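## Task

Pull the black key fob out of the drawer of the small wooden box and set it directly on the table surface, touching nothing else. Then close the drawer. The box must stay roughly in its current spot with its current heading, and the remaining item must still be inside the drawer.

## Robot and tools

ROBOT. There are two arms, left_arm and right_arm, each ending in a two-finger gripper. In the scene frame the left_arm base sits at (+0.033, +0.312, +0.044) m with quat_wxyz (+1.000, 0, 0, -0.002). The right_arm base sits at (-0.018, -0.308, +0.004) m with quat_wxyz (+1.000, 0, 0, -0.015). A camera stand is fixed behind the arms.

FRAME. The origin is at table-top height, halfway between the two arms. +x points out over the table, +z points up, and +y points toward the left_arm side. Arm names do not match left and right in the images. On each gripper the fingers point along its own +z axis and open and close along its own y axis. end_effector_position is the spot between the finger pads, a little under 1 cm behind the tips.

ROW FORMAT. Every command row has 16 numbers, and both arms must be filled even if only one moves. Numbers 1 to 8 are left_arm: x, y, z in metres, then the quaternion qw, qx, qy, qz (w first), then the opening. Numbers 9 to 16 are the same for right_arm. Position and quaternion are an absolute gripper pose in the scene frame, not an offset. Opening runs from -1 (shut) to +1 (fully open). The approximate pad gap is 87 mm at +1, 59 to 75 mm at +0.5, 31 to 49 mm at 0, 8 to 21 mm at -0.5, and 0 at -1. To keep an arm still, resend its last reported pose and its intended opening in every row. To keep a gripper's orientation, repeat one fixed target quaternion rather than the drifting reported one.

TOOLS.
execute_actions(actions, cameras). With actions = [] the call returns the current state and, by default, all images. With one action {"rows": [...], "steps": n} it plays 1 to 15 rows, one per control step of 1/30 s. steps is 1 to 15 and defaults to 15. If there are fewer rows than steps, the last row is repeated. An action needs at least 5 steps. A wait is {"steps": n}, with n up to 300. A target more than 0.6 m from the arm's last reported position along any gripper axis is refused, and nothing is sent. Each result is read 5 steps before the action ends, and those leftover steps run afterward.
move(target, speed, blend, blocking, cameras). target is one 16-number row or a list of up to 15 rows. The rows are absolute poses, and the 0.6 m limit does not apply. Each gripper follows a straight line and turns the short way. speed is in m/s, from 0.002 to 2.9, default 0.25, and turning is capped at twice that value in rad/s. You may give one speed or one per target. blend is a corner radius in metres, default 0, which means a full stop at each waypoint. Paths are capped at 10 s. Openings in the first row are sent immediately; openings in later rows are applied after arrival, when everything is still. blocking=false returns about 0.5 s after the start. The result contains a "move:" line that reports done, off_target, moving, held or fault, plus any limits: limits=paced means the pose was clipped, and limits=held means steps were withheld.
wait(seconds from 0 to 10, cameras) lets time pass and returns early if a move finishes.
stop(cameras) brakes a running move. The fingers keep moving.
zoom_image(camera, region) gives a closer view of the latest image. region is [x0, y0, x1, y1] in pixels, no more than 504 wide or high.
It cannot be undone.
The cameras are cam_high, cam_low, cam_left_wrist and cam_right_wrist, each 672x504. Images are included only when requested or when actions is empty.

RESULTS. For each arm you get end_effector_position, end_effector_quat_wxyz, Hand target (the pose currently being driven toward), Joint positions (the last number is grip on a 0 to 1 scale), grip_measured on the command scale, joint velocities (possibly shown as "within noise"), torques and motor temperatures. Reported poses can be off by a few centimetres, more at long reach. Gravity and friction can leave the gripper low, short or tilted, so check after each move and correct it. Each control step the controller limits orientation changes to 40 degrees from the measured orientation. Joint limits in rad, base to tip: waist -2.618 to 3.054, shoulder 0 to 3.142, elbow 0 to 3.142 (straight at 2.901), wrist pitch ±1.571, wrist yaw ±1.571, wrist roll ±2.094.

GRIPPING. Note grip_measured at first contact. Then command roughly 0.04 below it (up to 0.11 near the ends of the range) for a firm hold, or less for a softer one. Each finger pad pushes up to about 20 N.

CAUTIONS. Do not drop objects or release them while they are moving. Avoid slamming or hard pushes, and never hit the box or table hard. Nothing may leave the table. Keep the two arms from touching, and never close one gripper on the other's fingers. Avoid routing paths near an arm's own base, because the elbow can whip around. Fast moves overshoot and strike harder. Stretched or loaded arms heat their motors: MOTOR HOT appears at 75 °C, a fault fold happens at 90 °C, and the arm collapses at 100 °C. Avoid straining the wrist camera cables. A loose object may occasionally get nudged on its own. Motion continues while you are composing a reply.

Each tool is called after "Emit:" by a JSON object that holds its "fn" and its "kwargs", one argument or row to a line.

## Session

Emit:
{"fn": "execute_actions", "kwargs": {
  "actions": []
}}

Scene clock: 0.00 s of 6000.00 s.
left_arm: end_effector_position=(+0.4027, +0.3314, +0.0641) grip_measured=+1.000 end_effector_quat_wxyz=(+0.526, -0.040, +0.849, -0.024) | right_arm: end_effector_position=(+0.3593, -0.3321, +0.0571) grip_measured=+1.000 end_effector_quat_wxyz=(+0.575, +0.074, +0.811, -0.072)
Joint positions: left_arm=[0.103 1.588 0.372 0.752 0.087 -0.049 1] | right_arm=[0.07 1.528 0.359 0.825 0.24 0.052 1]
Joint velocities: within noise
Joint torques (N m): no reading
Motor temperatures (°C): left_arm=[26 35 37 31 25 28 24] | right_arm=[25 31 31 31 29 29 29]
Heat: left arm: 37 °C; right arm: 31 °C.
Hand target: left_arm +0.4044, +0.3316, +0.0666; +0.528, -0.040, +0.848, -0.024 | right_arm +0.3637, -0.3319, +0.0650; +0.585, +0.075, +0.804, -0.070

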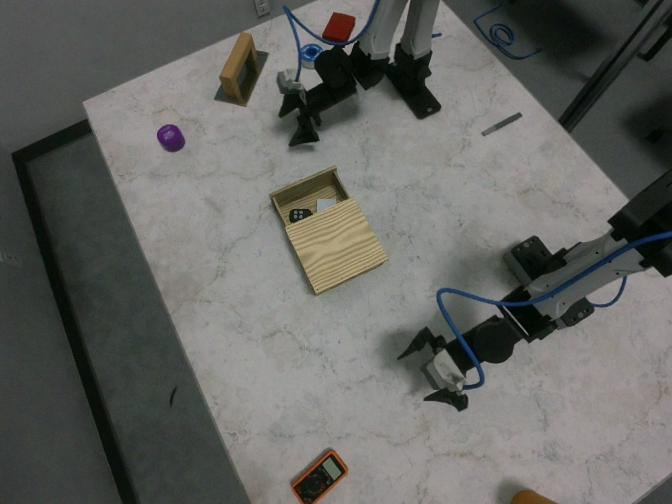

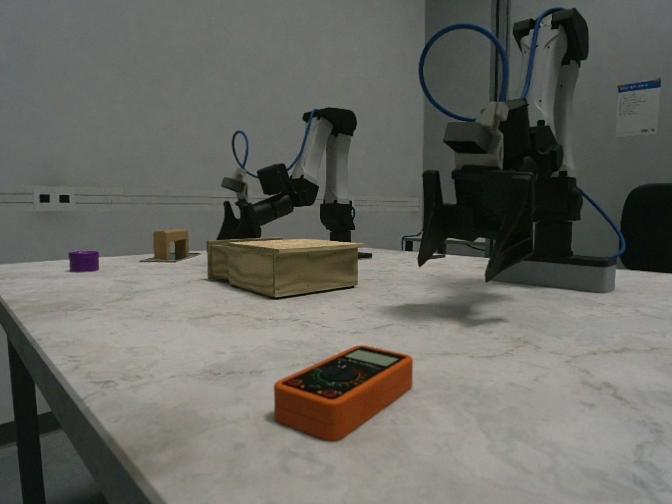

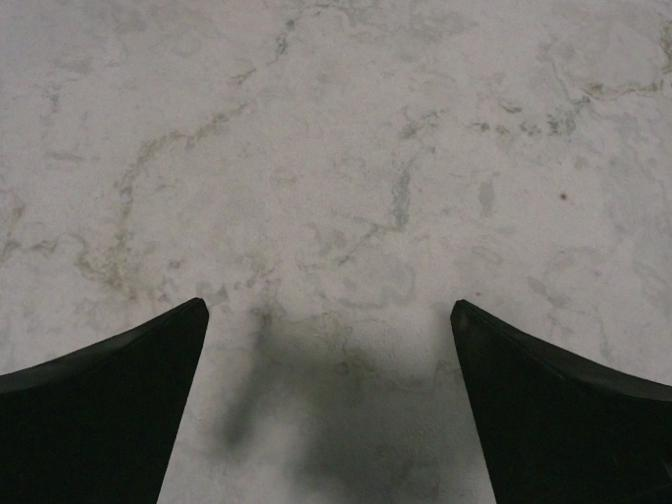

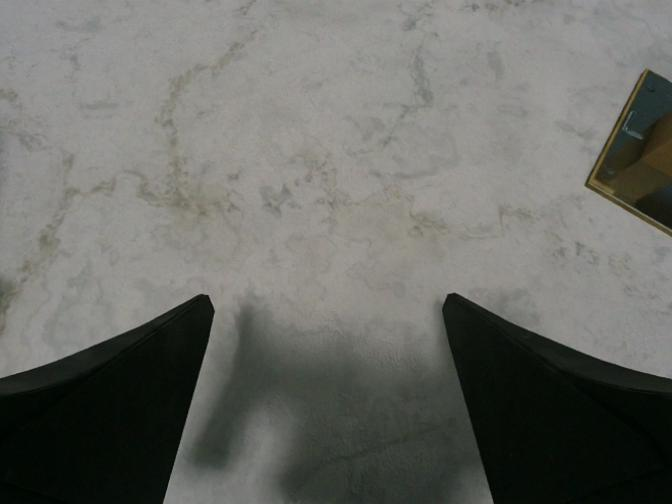

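Emit:
{"fn": "zoom_image", "kwargs": {
  "camera": "cam_high",
  "region": [250, 150, 400, 300]
}}

Emit:
{"fn": "zoom_image", "kwargs": {
  "camera": "cam_low",
  "region": [180, 200, 380, 320]
}}

Scaled by 3.360 from the camera's image (finer frame: 960x720).

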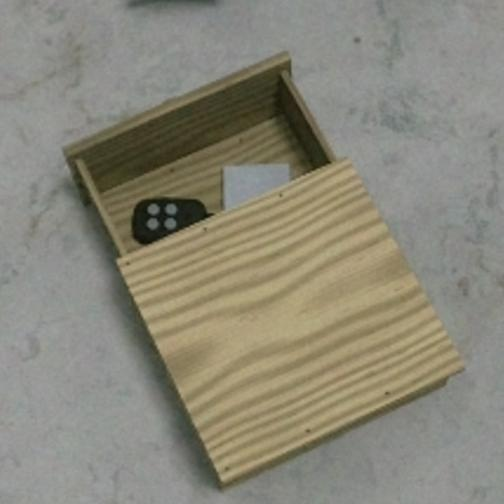

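Scaled by 2.520 from the camera's image (finer frame: 960x720).

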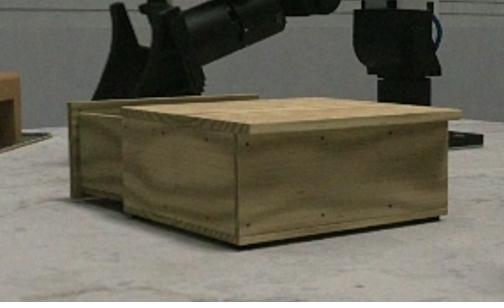

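Emit:
{"fn": "move", "kwargs": {
  "target": [
    [0.4044,0.3316,0.0666,0.528,-0.040,0.848,-0.024,1,0.37,-0.30,0.17,0.45,0.074,0.87,-0.03,0.35],
    [0.4044,0.3316,0.0666,0.528,-0.040,0.848,-0.024,1,0.429,-0.125,0.17,0,0.242,0.970,0,0.35]
  ],
  "speed": 0.3,
  "blend": 0.03,
  "cameras": ["cam_high","cam_right_wrist"]
}}

Scene clock: 4.77 s of 6000.00 s.
left_arm: end_effector_position=(+0.4027, +0.3314, +0.0641) grip_measured=+1.000 end_effector_quat_wxyz=(+0.526, -0.040, +0.849, -0.024) | right_arm: end_effector_position=(+0.4259, -0.1273, +0.1728) grip_measured=+0.350 end_effector_quat_wxyz=(+0.119, +0.248, +0.958, +0.080)
Joint positions: left_arm=[0.103 1.588 0.372 0.752 0.087 -0.049 1] | right_arm=[0.35 2.412 2.698 -1.57 -0.005 0.826 0.675]
Joint torques (N m): left_arm=[-0.02 -5.44 6.01 2.23 0.02 0.15] | right_arm=[-0.17 -8.73 9.76 0.63 -0.02 0.01]
Heat: left arm: 38 °C; right arm: 32 °C.
Hand target: left_arm +0.4043, +0.3316, +0.0666; +0.528, -0.040, +0.848, -0.024 | right_arm +0.4284, -0.1253, +0.1696; +0.115, +0.253, +0.957, +0.084
Off the commanded pose: left_arm 0.003 m, 0 deg | right_arm 0.005 m, 17 deg.
joint sent to its limit (right arm) — joint 4 (wrist pitch), lower limit.
Kept back: nothing.
move: off_target (right_arm)
cam_right_wrist: T_world_to_cam=[[-0.43734, -0.87453, -0.20958, 0.10944], [-0.75452, 0.23001, 0.61465, 0.26411], [-0.48933, 0.42695, -0.76044, 0.53437]] pos_world=[0.50862, -0.19319, 0.26696]

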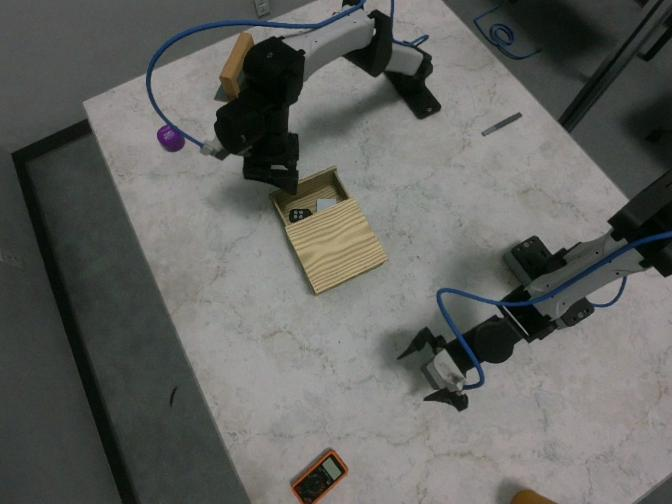

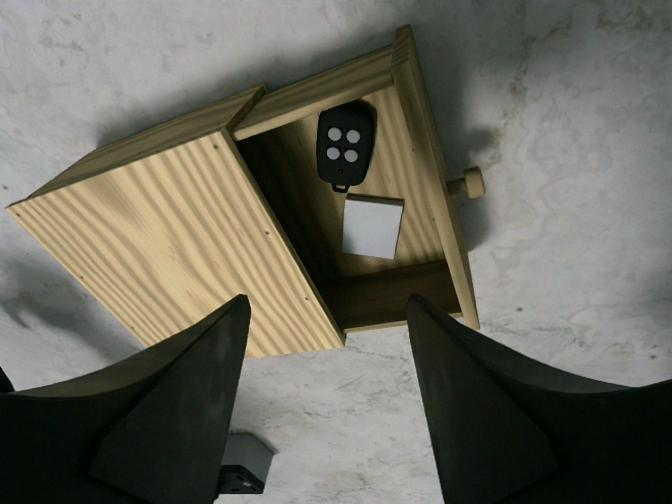

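Emit:
{"fn": "move", "kwargs": {
  "target": [0.4044,0.3316,0.0666,0.528,-0.040,0.848,-0.024,1,0.426,-0.104,0.085,0.06,0.241,0.968,-0.015,0.3],
  "speed": 0.15,
  "cameras": ["cam_high","cam_low","cam_right_wrist"]
}}

Scene clock: 7.40 s of 6000.00 s.
left_arm: end_effector_position=(+0.4027, +0.3314, +0.0641) grip_measured=+1.000 end_effector_quat_wxyz=(+0.526, -0.040, +0.849, -0.024) | right_arm: end_effector_position=(+0.4227, -0.1074, +0.0885) grip_measured=+0.300 end_effector_quat_wxyz=(+0.069, +0.241, +0.968, +0.000)
Joint positions: left_arm=[0.103 1.588 0.372 0.752 0.087 -0.049 1] | right_arm=[0.42 2.599 2.716 -1.575 0.081 0.872 0.65]
Joint torques (N m): left_arm=[0.01 -5.38 5.96 2.21 0.01 0.15] | right_arm=[0.79 -9.77 9.94 0.34 0.21 -0.02]
Heat: left arm: 38 °C; right arm: 33 °C.
Hand target: left_arm +0.4043, +0.3316, +0.0666; +0.528, -0.040, +0.848, -0.024 | right_arm +0.4254, -0.1042, +0.0848; +0.075, +0.242, +0.967, -0.003
Off the commanded pose: left_arm 0.003 m, 0 deg | right_arm 0.006 m, 2 deg.
joint sent to its limit (right arm) — joint 4 (wrist pitch), lower limit.
Kept back: nothing.
move: done
cam_right_wrist: T_world_to_cam=[[-0.44732, -0.89377, -0.03291, 0.09426], [-0.66842, 0.30963, 0.67627, 0.27567], [-0.59424, 0.32451, -0.73591, 0.49139]] pos_world=[0.51843, -0.16057, 0.1783]

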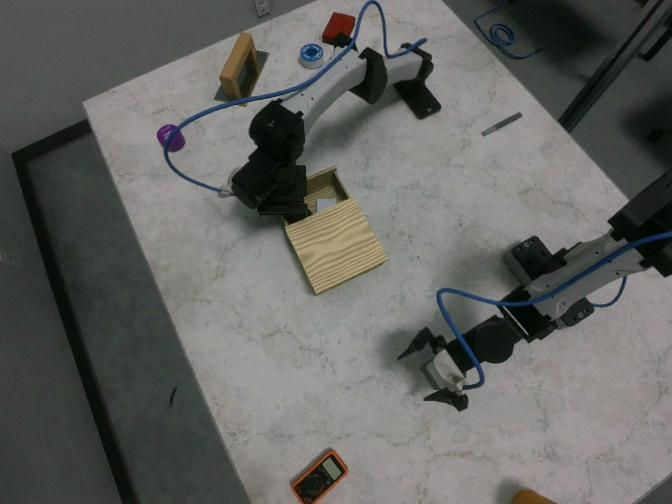

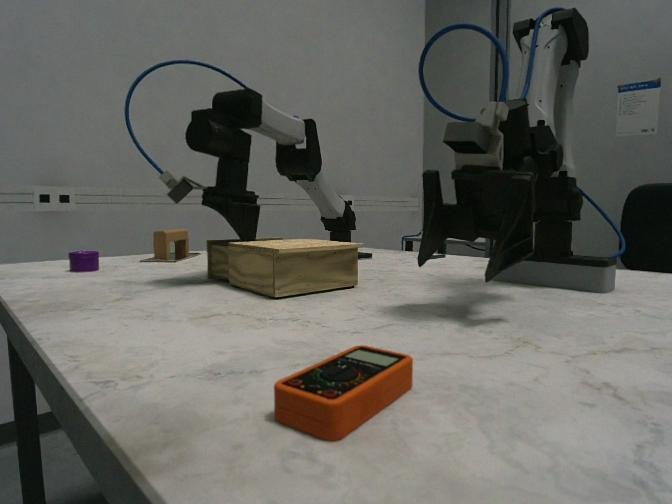

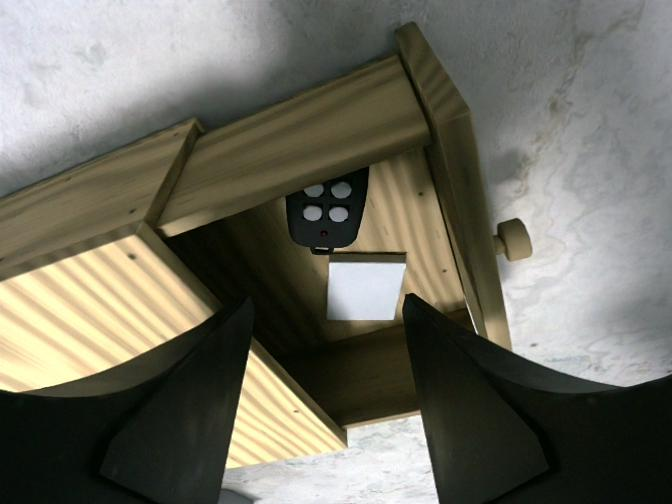

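Emit:
{"fn": "move", "kwargs": {
  "target": [0.4044,0.3316,0.0666,0.528,-0.040,0.848,-0.024,1,0.426,-0.101,0.025,0.05,0.241,0.968,-0.015,0.3],
  "speed": 0.08,
  "cameras": ["cam_low","cam_right_wrist"]
}}

Scene clock: 8.83 s of 6000.00 s.
left_arm: end_effector_position=(+0.4027, +0.3314, +0.0641) grip_measured=+1.000 end_effector_quat_wxyz=(+0.526, -0.040, +0.849, -0.024) | right_arm: end_effector_position=(+0.4192, -0.1106, +0.0641) grip_measured=+0.300 end_effector_quat_wxyz=(+0.053, +0.243, +0.969, -0.009)
Joint positions: left_arm=[0.103 1.588 0.372 0.752 0.087 -0.049 1] | right_arm=[0.414 2.564 2.546 -1.477 0.077 0.873 0.65]
Joint velocities: left_arm=[within noise] | right_arm=[-0.002 -0.042 -0.095 0.095 0.037 -0.022 -0.001]
Joint torques (N m): left_arm=[0.01 -5.44 5.96 2.21 0.02 0.14] | right_arm=[1.55 -7.31 2.55 1.09 0.23 0]
Heat: left arm: 38 °C; right arm: 33 °C.
Hand target: left_arm +0.4043, +0.3316, +0.0666; +0.528, -0.040, +0.848, -0.024 | right_arm +0.4230, -0.1024, +0.0264; +0.048, +0.241, +0.969, -0.017
Off the commanded pose: left_arm 0.003 m, 0 deg | right_arm 0.041 m, 1 deg.
Kept back: nothing.
move: off_target (right_arm)
cam_right_wrist: T_world_to_cam=[[-0.45342, -0.89126, -0.00842, 0.09026], [-0.64174, 0.31989, 0.69703, 0.27944], [-0.61854, 0.32144, -0.717, 0.48102]] pos_world=[0.51778, -0.16357, 0.15088]

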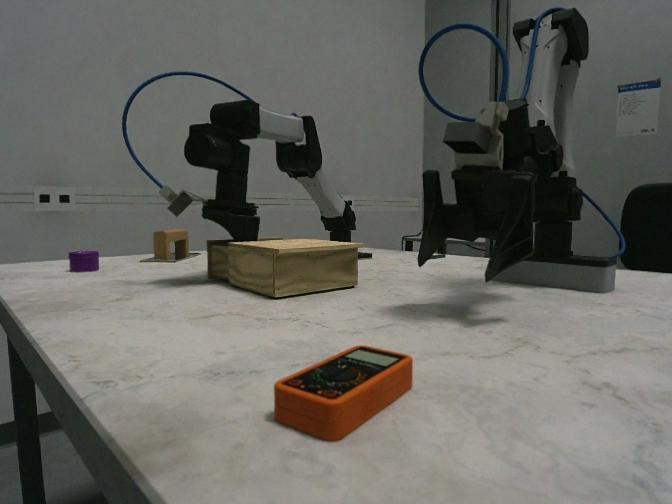

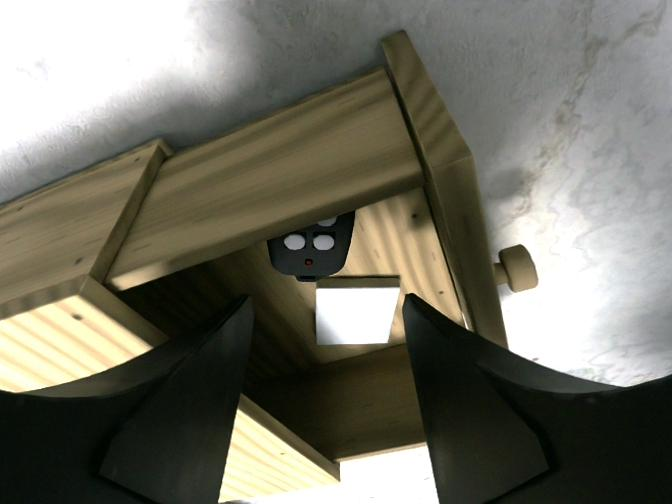

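Emit:
{"fn": "zoom_image", "kwargs": {
  "camera": "cam_low",
  "region": [150, 160, 310, 300]
}}

Emit:
{"fn": "move", "kwargs": {
  "target": [0.4044,0.3316,0.0666,0.528,-0.040,0.848,-0.024,1,0.422,-0.108,0.085,0.05,0.241,0.968,-0.015,0.3],
  "speed": 0.1,
  "cameras": ["cam_high","cam_low","cam_right_wrist"]
}}

Emit:
{"fn": "zoom_image", "kwargs": {
  "camera": "cam_high",
  "region": [210, 90, 390, 270]
}}

Emit:
{"fn": "zoom_image", "kwargs": {
  "camera": "cam_low",
  "region": [150, 160, 310, 300]
}}

Scaled by 3.150 from the camera's image (finer frame: 960x720).

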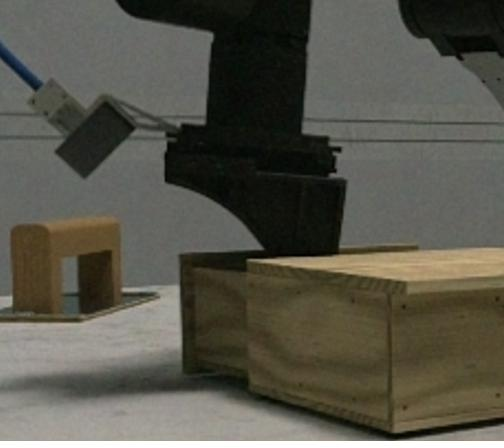

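Scene clock: 10.40 s of 6000.00 s.
left_arm: end_effector_position=(+0.4027, +0.3314, +0.0641) grip_measured=+1.000 end_effector_quat_wxyz=(+0.526, -0.040, +0.849, -0.024) | right_arm: end_effector_position=(+0.4205, -0.1114, +0.0796) grip_measured=+0.300 end_effector_quat_wxyz=(+0.058, +0.243, +0.968, -0.008)
Joint positions: left_arm=[0.103 1.588 0.372 0.752 0.087 -0.049 1] | right_arm=[0.414 2.602 2.683 -1.567 0.081 0.873 0.65]
Joint torques (N m): left_arm=[0.01 -5.39 5.97 2.22 0.03 0.15] | right_arm=[0.66 -11.59 9.99 0.26 0.07 -0.1]
Heat: left arm: 38 °C; right arm: 33 °C.
Hand target: left_arm +0.4043, +0.3316, +0.0666; +0.528, -0.040, +0.848, -0.024 | right_arm +0.4214, -0.1082, +0.0847; +0.064, +0.242, +0.968, -0.004
Off the commanded pose: left_arm 0.003 m, 0 deg | right_arm 0.007 m, 1 deg.
joint sent to its limit (right arm) — joint 4 (wrist pitch), lower limit.
Kept back: nothing.
move: done
cam_right_wrist: T_world_to_cam=[[-0.45397, -0.89093, -0.01224, 0.09081], [-0.64855, 0.32099, 0.69018, 0.27328], [-0.61097, 0.32126, -0.72354, 0.49043]] pos_world=[0.5181, -0.16437, 0.16734]

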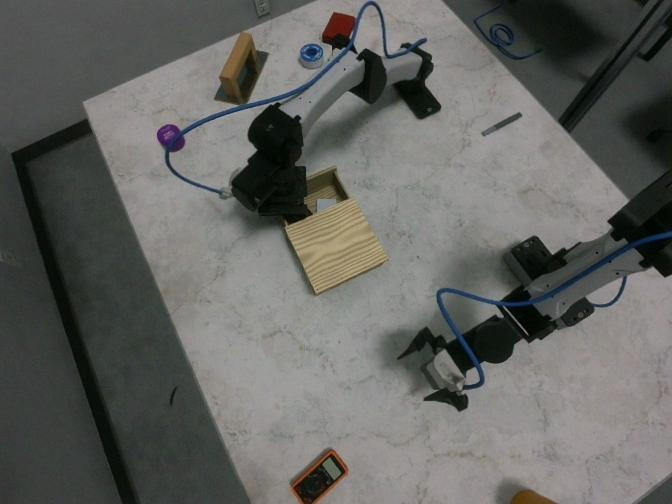

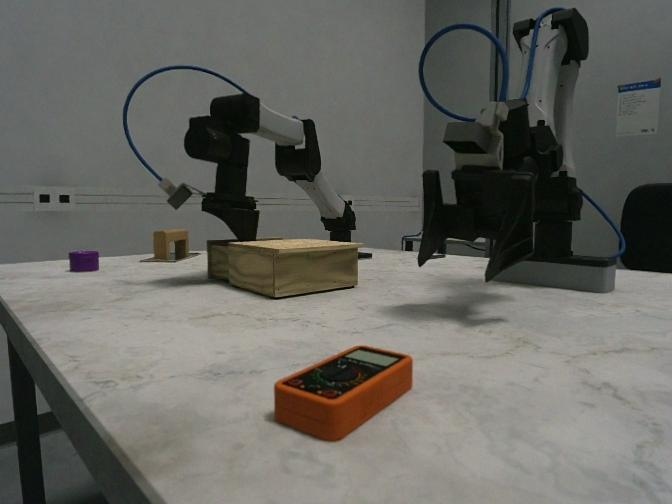

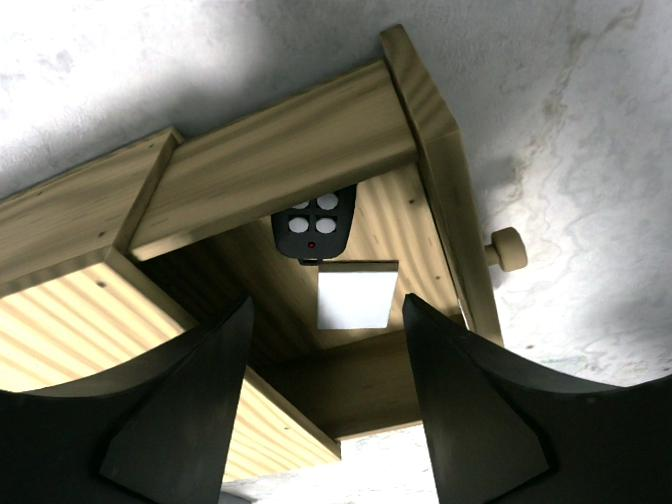

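Scaled by 2.800 from the camera's image (finer frame: 960x720).

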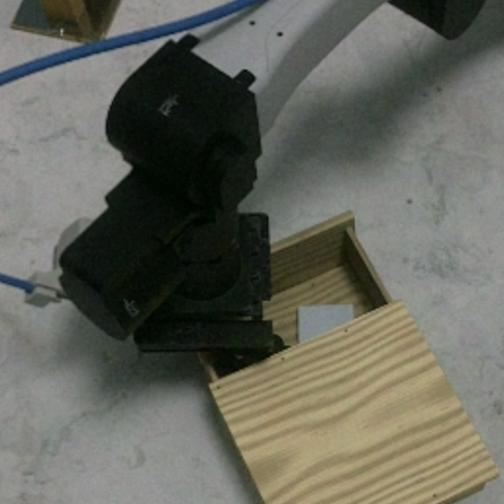

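Scaled by 3.150 from the camera's image (finer frame: 960x720).

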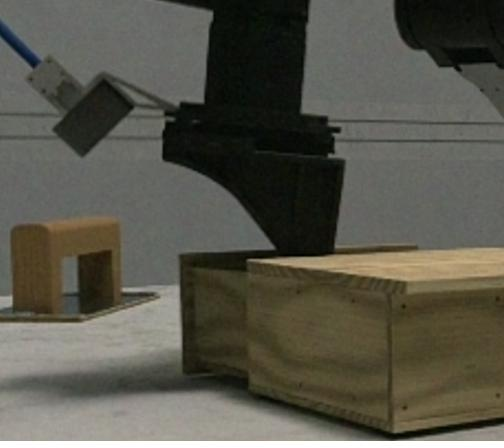

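Emit:
{"fn": "move", "kwargs": {
  "target": [
    [0.4044,0.3316,0.0666,0.528,-0.040,0.848,-0.024,1,0.415,-0.108,0.12,0.340,0.098,0.9345,-0.036,0.3],
    [0.4044,0.3316,0.0666,0.528,-0.040,0.848,-0.024,1,0.423,-0.103,0.07,0.340,0.098,0.9345,-0.036,0.3]
  ],
  "speed": 0.2,
  "cameras": ["cam_low","cam_high","cam_right_wrist"]
}}

Emit:
{"fn": "zoom_image", "kwargs": {
  "camera": "cam_low",
  "region": [150, 160, 310, 300]
}}

Scene clock: 15.53 s of 6000.00 s.
left_arm: end_effector_position=(+0.4027, +0.3314, +0.0641) grip_measured=+1.000 end_effector_quat_wxyz=(+0.526, -0.040, +0.849, -0.024) | right_arm: end_effector_position=(+0.4173, -0.1150, +0.0756) grip_measured=+0.300 end_effector_quat_wxyz=(+0.332, +0.098, +0.936, -0.058)
Joint positions: left_arm=[0.103 1.588 0.372 0.752 0.087 -0.049 1] | right_arm=[0.572 2.032 1.586 -0.614 0.482 0.622 0.65]
Joint torques (N m): left_arm=[0.01 -5.38 5.96 2.22 0.02 0.14] | right_arm=[0.69 -8.2 6.91 1.51 0.02 -0.03]
Heat: left arm: 38 °C; right arm: 35 °C.
Hand target: left_arm +0.4043, +0.3316, +0.0666; +0.528, -0.040, +0.848, -0.024 | right_arm +0.4225, -0.1033, +0.0704; +0.339, +0.098, +0.935, -0.037
Off the commanded pose: left_arm 0.003 m, 0 deg | right_arm 0.014 m, 3 deg.
Kept back: nothing.
move: off_target (right_arm)
cam_right_wrist: T_world_to_cam=[[-0.20475, -0.97726, 0.05508, -0.03289], [-0.95838, 0.2116, 0.19168, 0.42947], [-0.19898, -0.01354, -0.97991, 0.29566]] pos_world=[0.46369, -0.11901, 0.20921]
Images, in order (width x height): cam_high 672x504, cam_low 672x504, cam_right_wrist 672x504.

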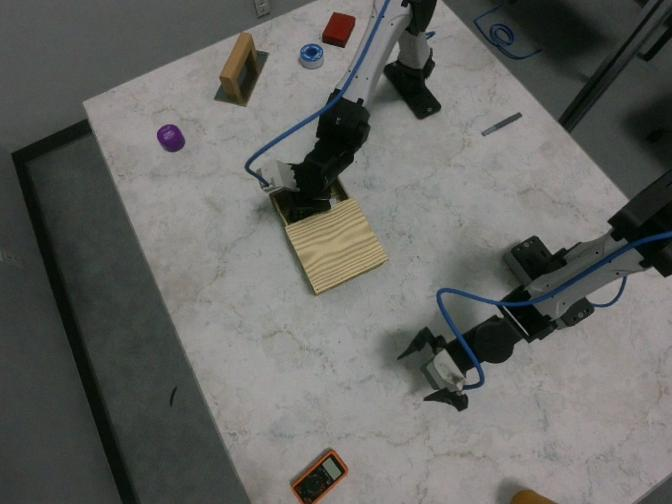

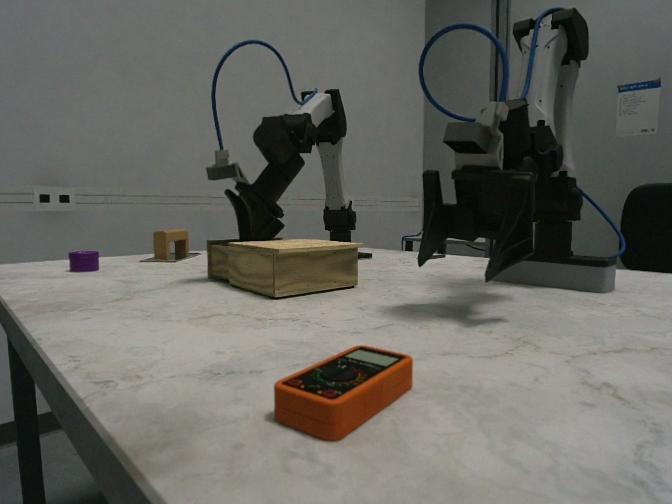

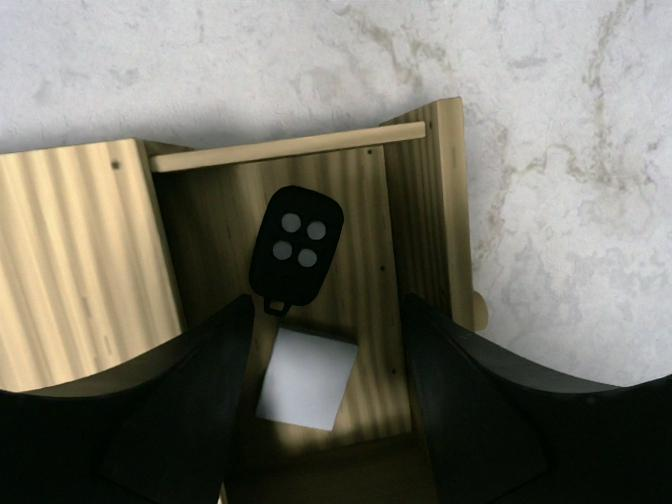

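Scaled by 3.150 from the camera's image (finer frame: 960x720).

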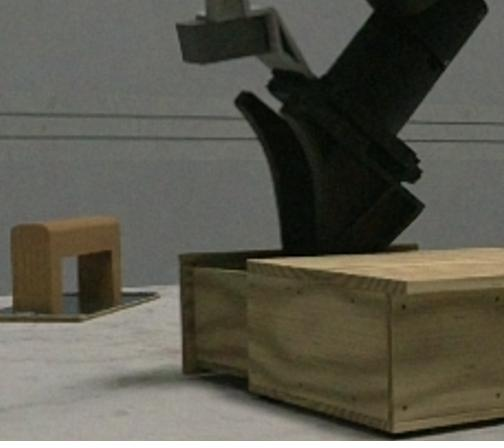

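Emit:
{"fn": "move", "kwargs": {
  "target": [0.4044,0.3316,0.0666,0.528,-0.040,0.848,-0.024,1,0.435,-0.098,0.045,0.338,0.147,0.928,-0.045,0.3],
  "speed": 0.08,
  "cameras": ["cam_low","cam_high","cam_right_wrist"]
}}

Emit:
{"fn": "zoom_image", "kwargs": {
  "camera": "cam_high",
  "region": [240, 120, 390, 270]
}}

Scene clock: 16.97 s of 6000.00 s.
left_arm: end_effector_position=(+0.4027, +0.3314, +0.0641) grip_measured=+1.000 end_effector_quat_wxyz=(+0.526, -0.040, +0.849, -0.024) | right_arm: end_effector_position=(+0.4253, -0.1225, +0.0683) grip_measured=+0.298 end_effector_quat_wxyz=(+0.343, +0.136, +0.926, -0.079)
Joint positions: left_arm=[0.103 1.588 0.372 0.752 0.087 -0.049 1] | right_arm=[0.569 2.068 1.603 -0.613 0.548 0.689 0.649]
Joint torques (N m): left_arm=[0.02 -5.39 5.94 2.22 0.01 0.16] | right_arm=[1.59 -4.49 9.11 1.62 -0.22 0.37]
Heat: left arm: 39 °C; right arm: 35 °C.
Hand target: left_arm +0.4043, +0.3316, +0.0666; +0.528, -0.040, +0.848, -0.024 | right_arm +0.4322, -0.0993, +0.0464; +0.337, +0.147, +0.929, -0.046
Off the commanded pose: left_arm 0.003 m, 0 deg | right_arm 0.035 m, 4 deg.
Kept back: nothing.
move: off_target (right_arm)
cam_right_wrist: T_world_to_cam=[[-0.29029, -0.95469, 0.06555, 0.0003], [-0.94117, 0.29722, 0.16082, 0.44546], [-0.17302, -0.01501, -0.9848, 0.27923]] pos_world=[0.46765, -0.12792, 0.20332]
Images, in order (width x height): cam_high 672x504, cam_low 672x504, cam_right_wrist 672x504.

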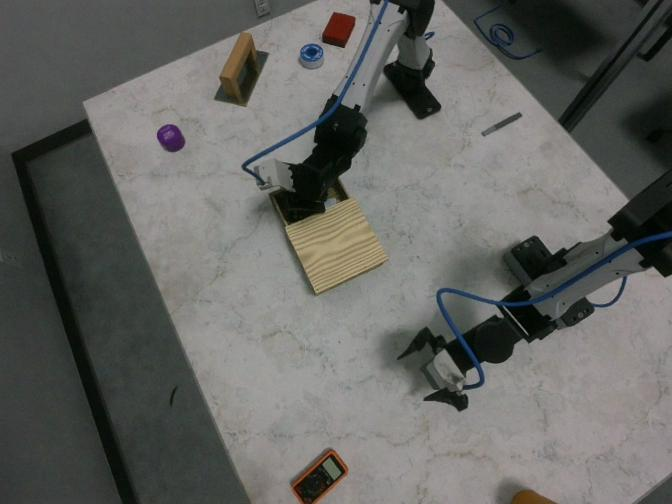

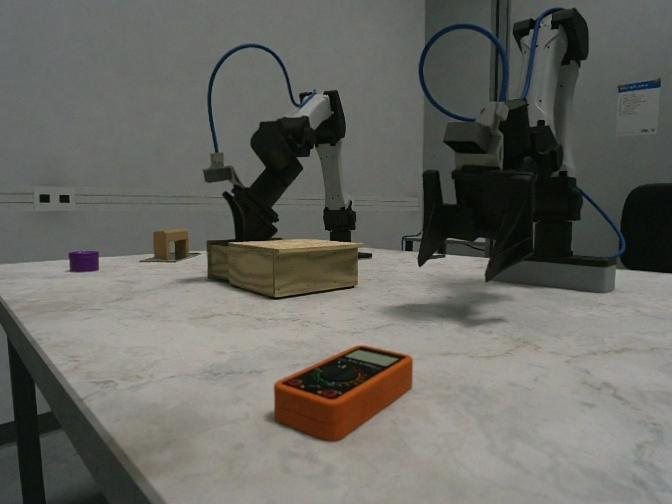

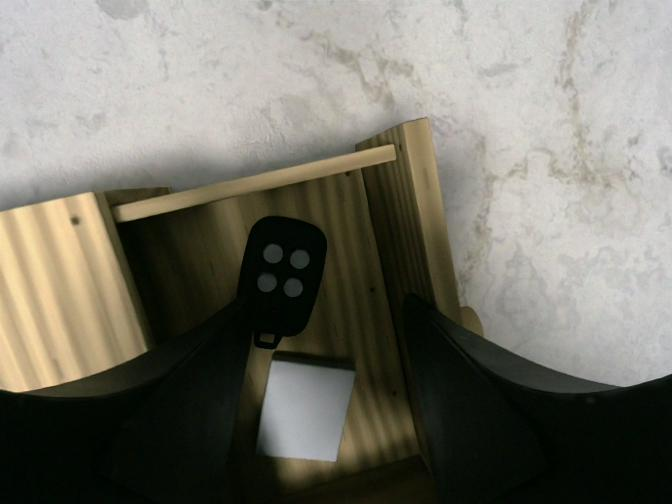

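Scaled by 3.360 from the camera's image (finer frame: 960x720).

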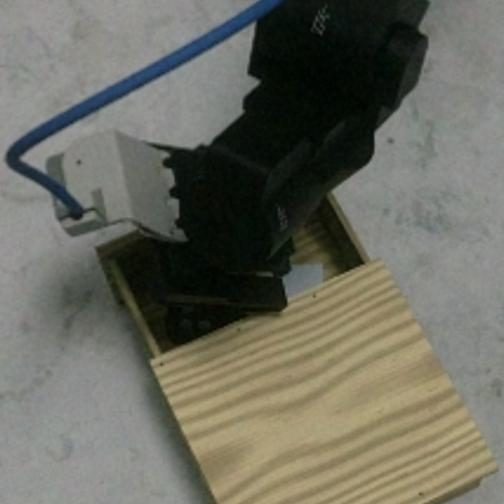

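Emit:
{"fn": "move", "kwargs": {
  "target": [
    [0.4044,0.3316,0.0666,0.528,-0.040,0.848,-0.024,1,0.43,-0.112,0.095,0.338,0.147,0.928,-0.05,0.2],
    [0.4044,0.3316,0.0666,0.528,-0.040,0.848,-0.024,1,0.435,-0.090,0.085,0.338,0.147,0.928,-0.04,0.2]
  ],
  "speed": 0.15,
  "cameras": ["cam_right_wrist"]
}}

Scene clock: 18.83 s of 6000.00 s.
left_arm: end_effector_position=(+0.4027, +0.3314, +0.0641) grip_measured=+1.000 end_effector_quat_wxyz=(+0.526, -0.040, +0.849, -0.024) | right_arm: end_effector_position=(+0.4295, -0.1060, +0.0878) grip_measured=+0.200 end_effector_quat_wxyz=(+0.336, +0.144, +0.929, -0.058)
Joint positions: left_arm=[0.103 1.588 0.372 0.752 0.087 -0.049 1] | right_arm=[0.58 2.089 1.721 -0.71 0.514 0.726 0.6]
Joint torques (N m): left_arm=[-0.05 -5.38 5.97 2.21 0.01 0.14] | right_arm=[1.47 -7.32 11.18 1.1 0.08 0.04]
Motor temperatures (°C): left_arm=[26 37 39 36 25 28 24] | right_arm=[25 35 33 32 28 29 29]
Heat: left arm: 39 °C; right arm: 35 °C.
Hand target: left_arm +0.4043, +0.3316, +0.0666; +0.528, -0.040, +0.848, -0.024 | right_arm +0.4343, -0.0902, +0.0852; +0.338, +0.147, +0.929, -0.040
Off the commanded pose: left_arm 0.003 m, 0 deg | right_arm 0.017 m, 2 deg.
Kept back: nothing.
move: off_target (right_arm)
cam_right_wrist: T_world_to_cam=[[-0.29036, -0.95665, 0.02245, 0.01951], [-0.93983, 0.28951, 0.18139, 0.43801], [-0.18003, 0.03157, -0.98316, 0.30719]] pos_world=[0.47262, -0.11784, 0.22212]

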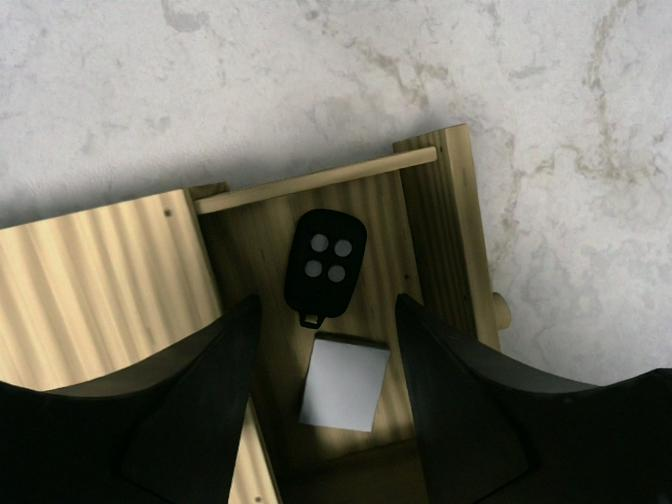

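Emit:
{"fn": "move", "kwargs": {
  "target": [0.4044,0.3316,0.0666,0.528,-0.040,0.848,-0.024,1,0.437,-0.090,0.045,0.338,0.147,0.928,-0.04,0.2],
  "speed": 0.08,
  "cameras": ["cam_low","cam_right_wrist"]
}}

Scene clock: 20.07 s of 6000.00 s.
left_arm: end_effector_position=(+0.4027, +0.3314, +0.0641) grip_measured=+1.000 end_effector_quat_wxyz=(+0.526, -0.040, +0.849, -0.024) | right_arm: end_effector_position=(+0.4380, -0.1099, +0.0800) grip_measured=+0.200 end_effector_quat_wxyz=(+0.359, +0.154, +0.918, -0.067)
Joint positions: left_arm=[0.103 1.588 0.372 0.752 0.087 -0.049 1] | right_arm=[0.58 2.096 1.679 -0.629 0.562 0.728 0.6]
Joint torques (N m): left_arm=[-0.02 -5.39 5.98 2.21 0.01 0.14] | right_arm=[1.4 -5.6 4.93 1.6 -0.37 0.11]
Heat: left arm: 39 °C; right arm: 35 °C.
Hand target: left_arm +0.4043, +0.3316, +0.0666; +0.528, -0.040, +0.848, -0.024 | right_arm +0.4340, -0.0917, +0.0465; +0.337, +0.148, +0.929, -0.042
Off the commanded pose: left_arm 0.003 m, 0 deg | right_arm 0.040 m, 4 deg.
Kept back: nothing.
move: off_target (right_arm)
cam_right_wrist: T_world_to_cam=[[-0.31493, -0.94879, 0.02486, 0.02991], [-0.94001, 0.31542, 0.12997, 0.45571], [-0.13115, 0.01757, -0.99121, 0.27883]] pos_world=[0.47436, -0.12027, 0.21641]

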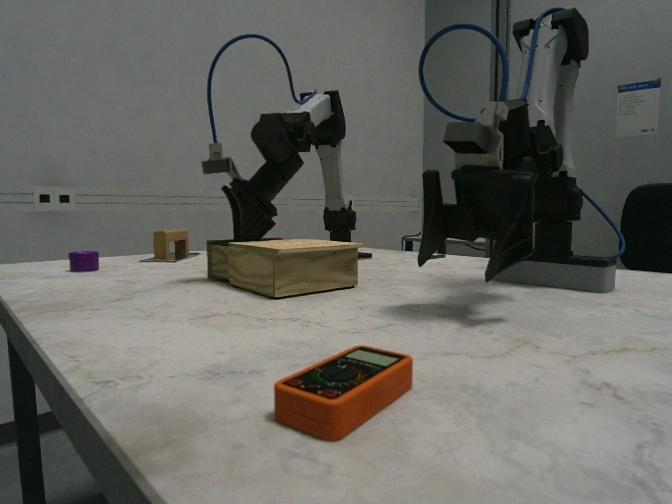

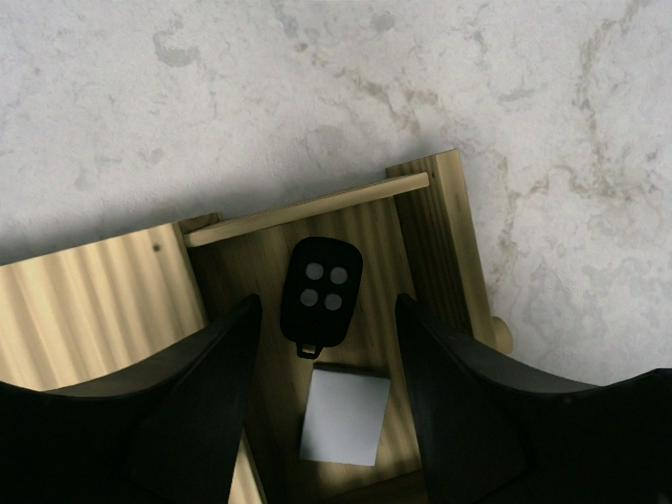

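Emit:
{"fn": "zoom_image", "kwargs": {
  "camera": "cam_low",
  "region": [190, 180, 310, 270]
}}

Emit:
{"fn": "move", "kwargs": {
  "target": [0.4044,0.3316,0.0666,0.528,-0.040,0.848,-0.024,1,0.435,-0.100,0.15,0.338,0.147,0.928,-0.04,0.2],
  "speed": 0.15,
  "cameras": ["cam_low","cam_high","cam_right_wrist"]
}}

Emit:
{"fn": "zoom_image", "kwargs": {
  "camera": "cam_low",
  "region": [150, 100, 330, 280]
}}

Emit:
{"fn": "zoom_image", "kwargs": {
  "camera": "cam_high",
  "region": [230, 110, 380, 260]
}}

Emit:
{"fn": "zoom_image", "kwargs": {
  "camera": "cam_low",
  "region": [400, 90, 580, 300]
}}

Scaled by 4.200 from the camera's image (finer frame: 960x720).

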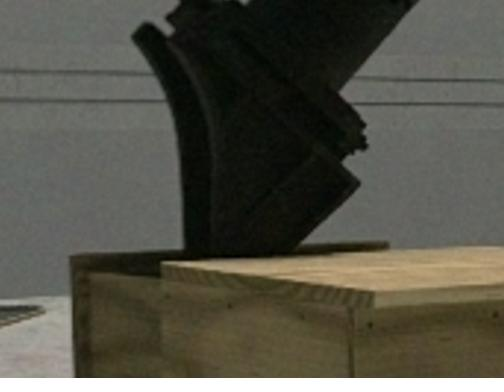

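Scene clock: 22.40 s of 6000.00 s.
left_arm: end_effector_position=(+0.4027, +0.3314, +0.0641) grip_measured=+1.000 end_effector_quat_wxyz=(+0.526, -0.040, +0.849, -0.024) | right_arm: end_effector_position=(+0.4300, -0.1015, +0.1383) grip_measured=+0.200 end_effector_quat_wxyz=(+0.330, +0.142, +0.932, -0.050)
Joint positions: left_arm=[0.103 1.588 0.372 0.752 0.087 -0.049 1] | right_arm=[0.58 2.096 1.938 -0.923 0.493 0.728 0.6]
Joint torques (N m): left_arm=[-0.01 -5.38 5.98 2.22 0.01 0.15] | right_arm=[-0.35 -9.95 11.45 0.9 0.23 -0.16]
Heat: left arm: 39 °C; right arm: 35 °C.
Hand target: left_arm +0.4043, +0.3316, +0.0666; +0.528, -0.040, +0.848, -0.024 | right_arm +0.4347, -0.1001, +0.1499; +0.338, +0.147, +0.929, -0.040
Off the commanded pose: left_arm 0.003 m, 0 deg | right_arm 0.013 m, 2 deg.
Kept back: nothing.
move: off_target (right_arm)
cam_right_wrist: T_world_to_cam=[[-0.28202, -0.95934, 0.01118, 0.02059], [-0.94, 0.27863, 0.1969, 0.42497], [-0.19201, 0.04502, -0.98036, 0.36291]] pos_world=[0.47496, -0.11499, 0.27188]
Images, in order (width x height): cam_high 672x504, cam_low 672x504, cam_right_wrist 672x504.

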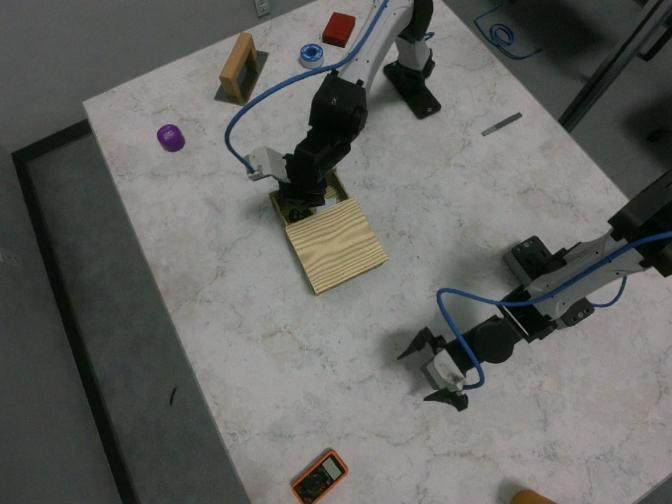

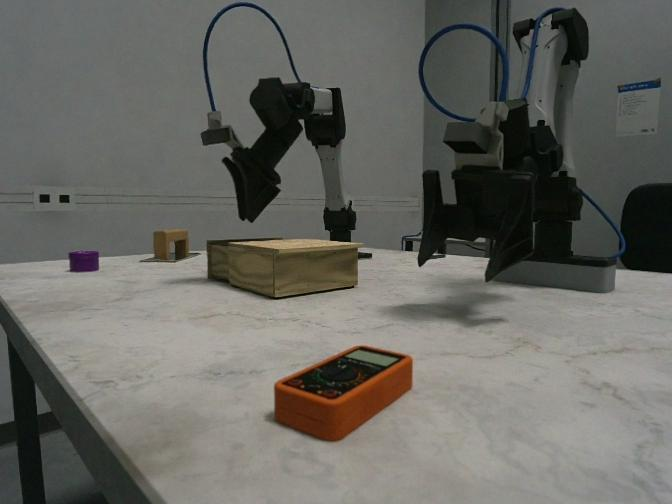

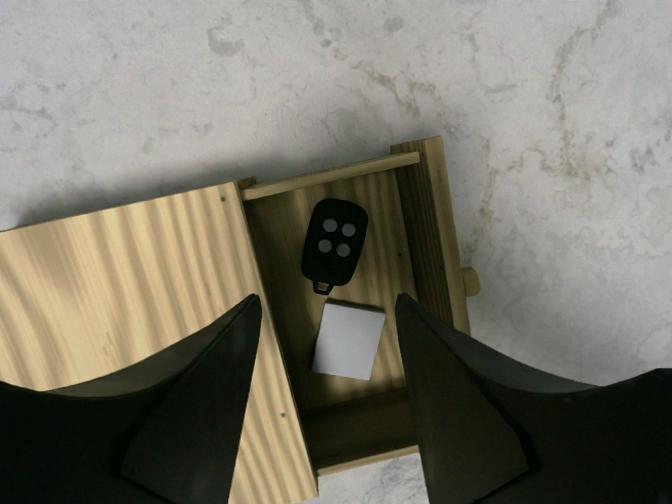

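Scaled by 2.800 from the camera's image (finer frame: 960x720).

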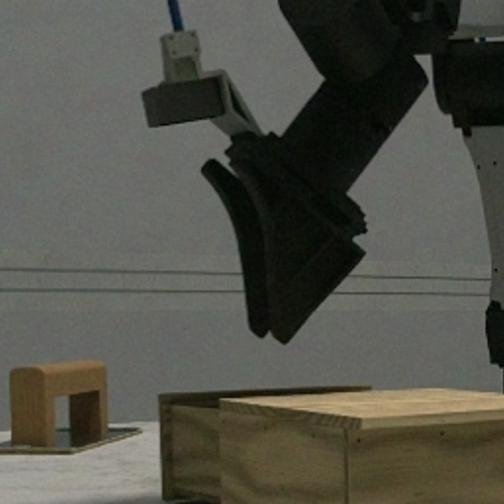

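Scaled by 3.360 from the camera's image (finer frame: 960x720).

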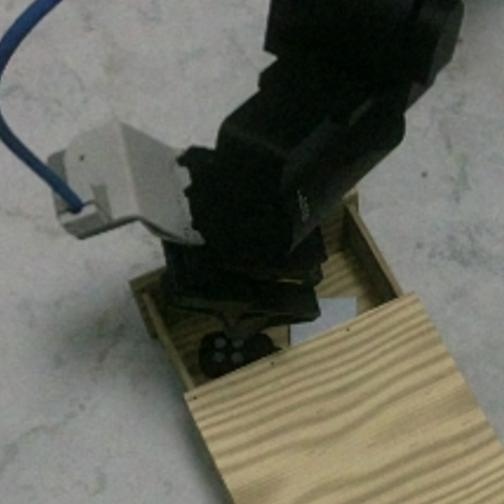

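Scaled by 2.400 from the camera's image (finer frame: 960x720).

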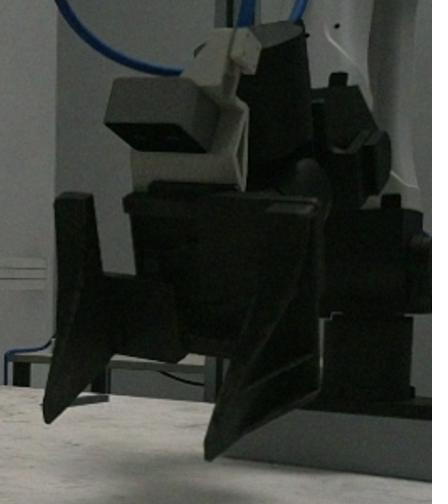

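Emit:
{"fn": "move", "kwargs": {
  "target": [
    [0.4044,0.3316,0.0666,0.528,-0.040,0.848,-0.024,1,0.385,-0.105,0.12,0.342,0.03,0.94,-0.01,-1],
    [0.4044,0.3316,0.0666,0.528,-0.040,0.848,-0.024,1,0.385,-0.105,0.048,0.342,0.03,0.94,-0.01,-1]
  ],
  "speed": 0.12,
  "cameras": ["cam_low","cam_high","cam_right_wrist"]
}}

Emit:
{"fn": "zoom_image", "kwargs": {
  "camera": "cam_high",
  "region": [230, 110, 380, 260]
}}

Scene clock: 27.30 s of 6000.00 s.
left_arm: end_effector_position=(+0.4027, +0.3314, +0.0641) grip_measured=+1.000 end_effector_quat_wxyz=(+0.526, -0.040, +0.849, -0.024) | right_arm: end_effector_position=(+0.3849, -0.1096, +0.0569) grip_measured=-0.999 end_effector_quat_wxyz=(+0.344, +0.038, +0.938, -0.012)
Joint positions: left_arm=[0.103 1.588 0.372 0.752 0.087 -0.049 1] | right_arm=[0.595 1.892 1.293 -0.375 0.396 0.522 0]
Joint torques (N m): left_arm=[-0.01 -5.38 5.94 2.23 0.03 0.15] | right_arm=[0.84 -6.65 7.13 1.38 0.13 -0.26]
Heat: left arm: 39 °C; right arm: 36 °C.
Hand target: left_arm +0.4043, +0.3316, +0.0666; +0.528, -0.040, +0.848, -0.024 | right_arm +0.3847, -0.1052, +0.0481; +0.342, +0.030, +0.939, -0.010
Off the commanded pose: left_arm 0.003 m, 0 deg | right_arm 0.010 m, 1 deg.
Kept back: nothing.
move: done
cam_right_wrist: T_world_to_cam=[[-0.06266, -0.998, 0.00884, -0.08755], [-0.98247, 0.06324, 0.17539, 0.3948], [-0.1756, 0.0023, -0.98446, 0.264]] pos_world=[0.42875, -0.11295, 0.19143]
Images, in order (width x height): cam_high 672x504, cam_low 672x504, cam_right_wrist 672x504.

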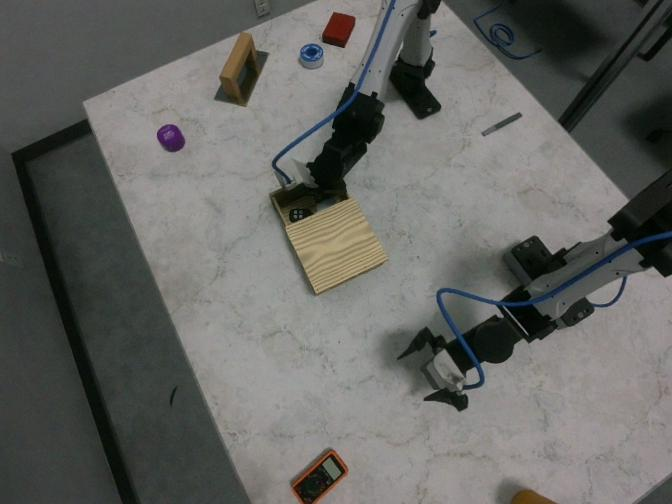

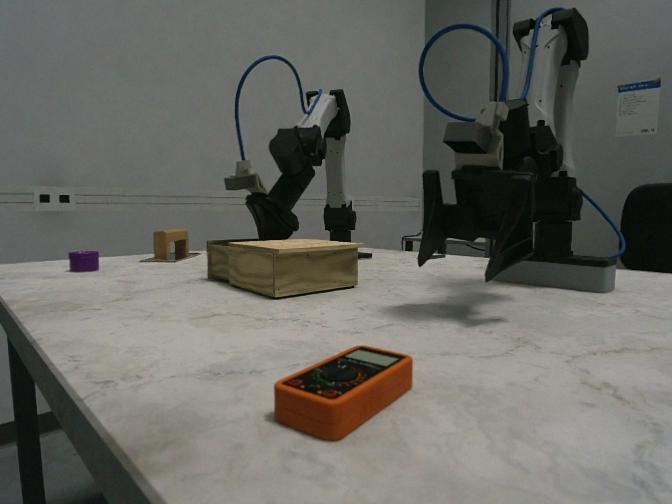

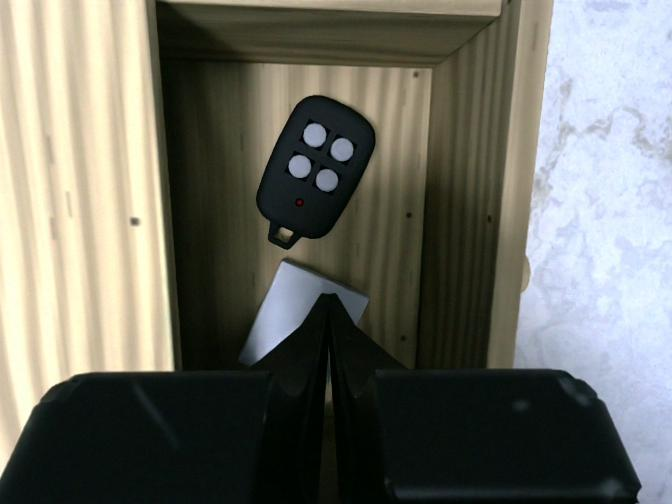

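Scaled by 3.360 from the camera's image (finer frame: 960x720).

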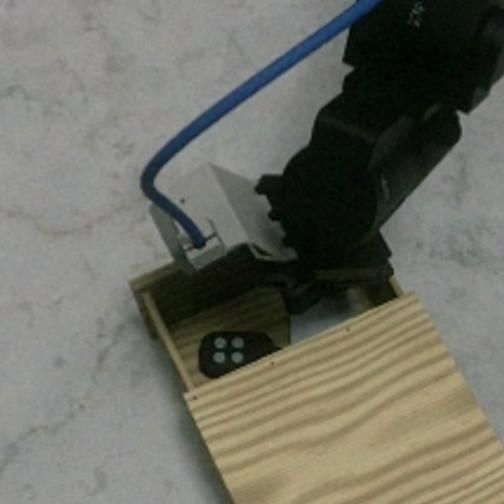

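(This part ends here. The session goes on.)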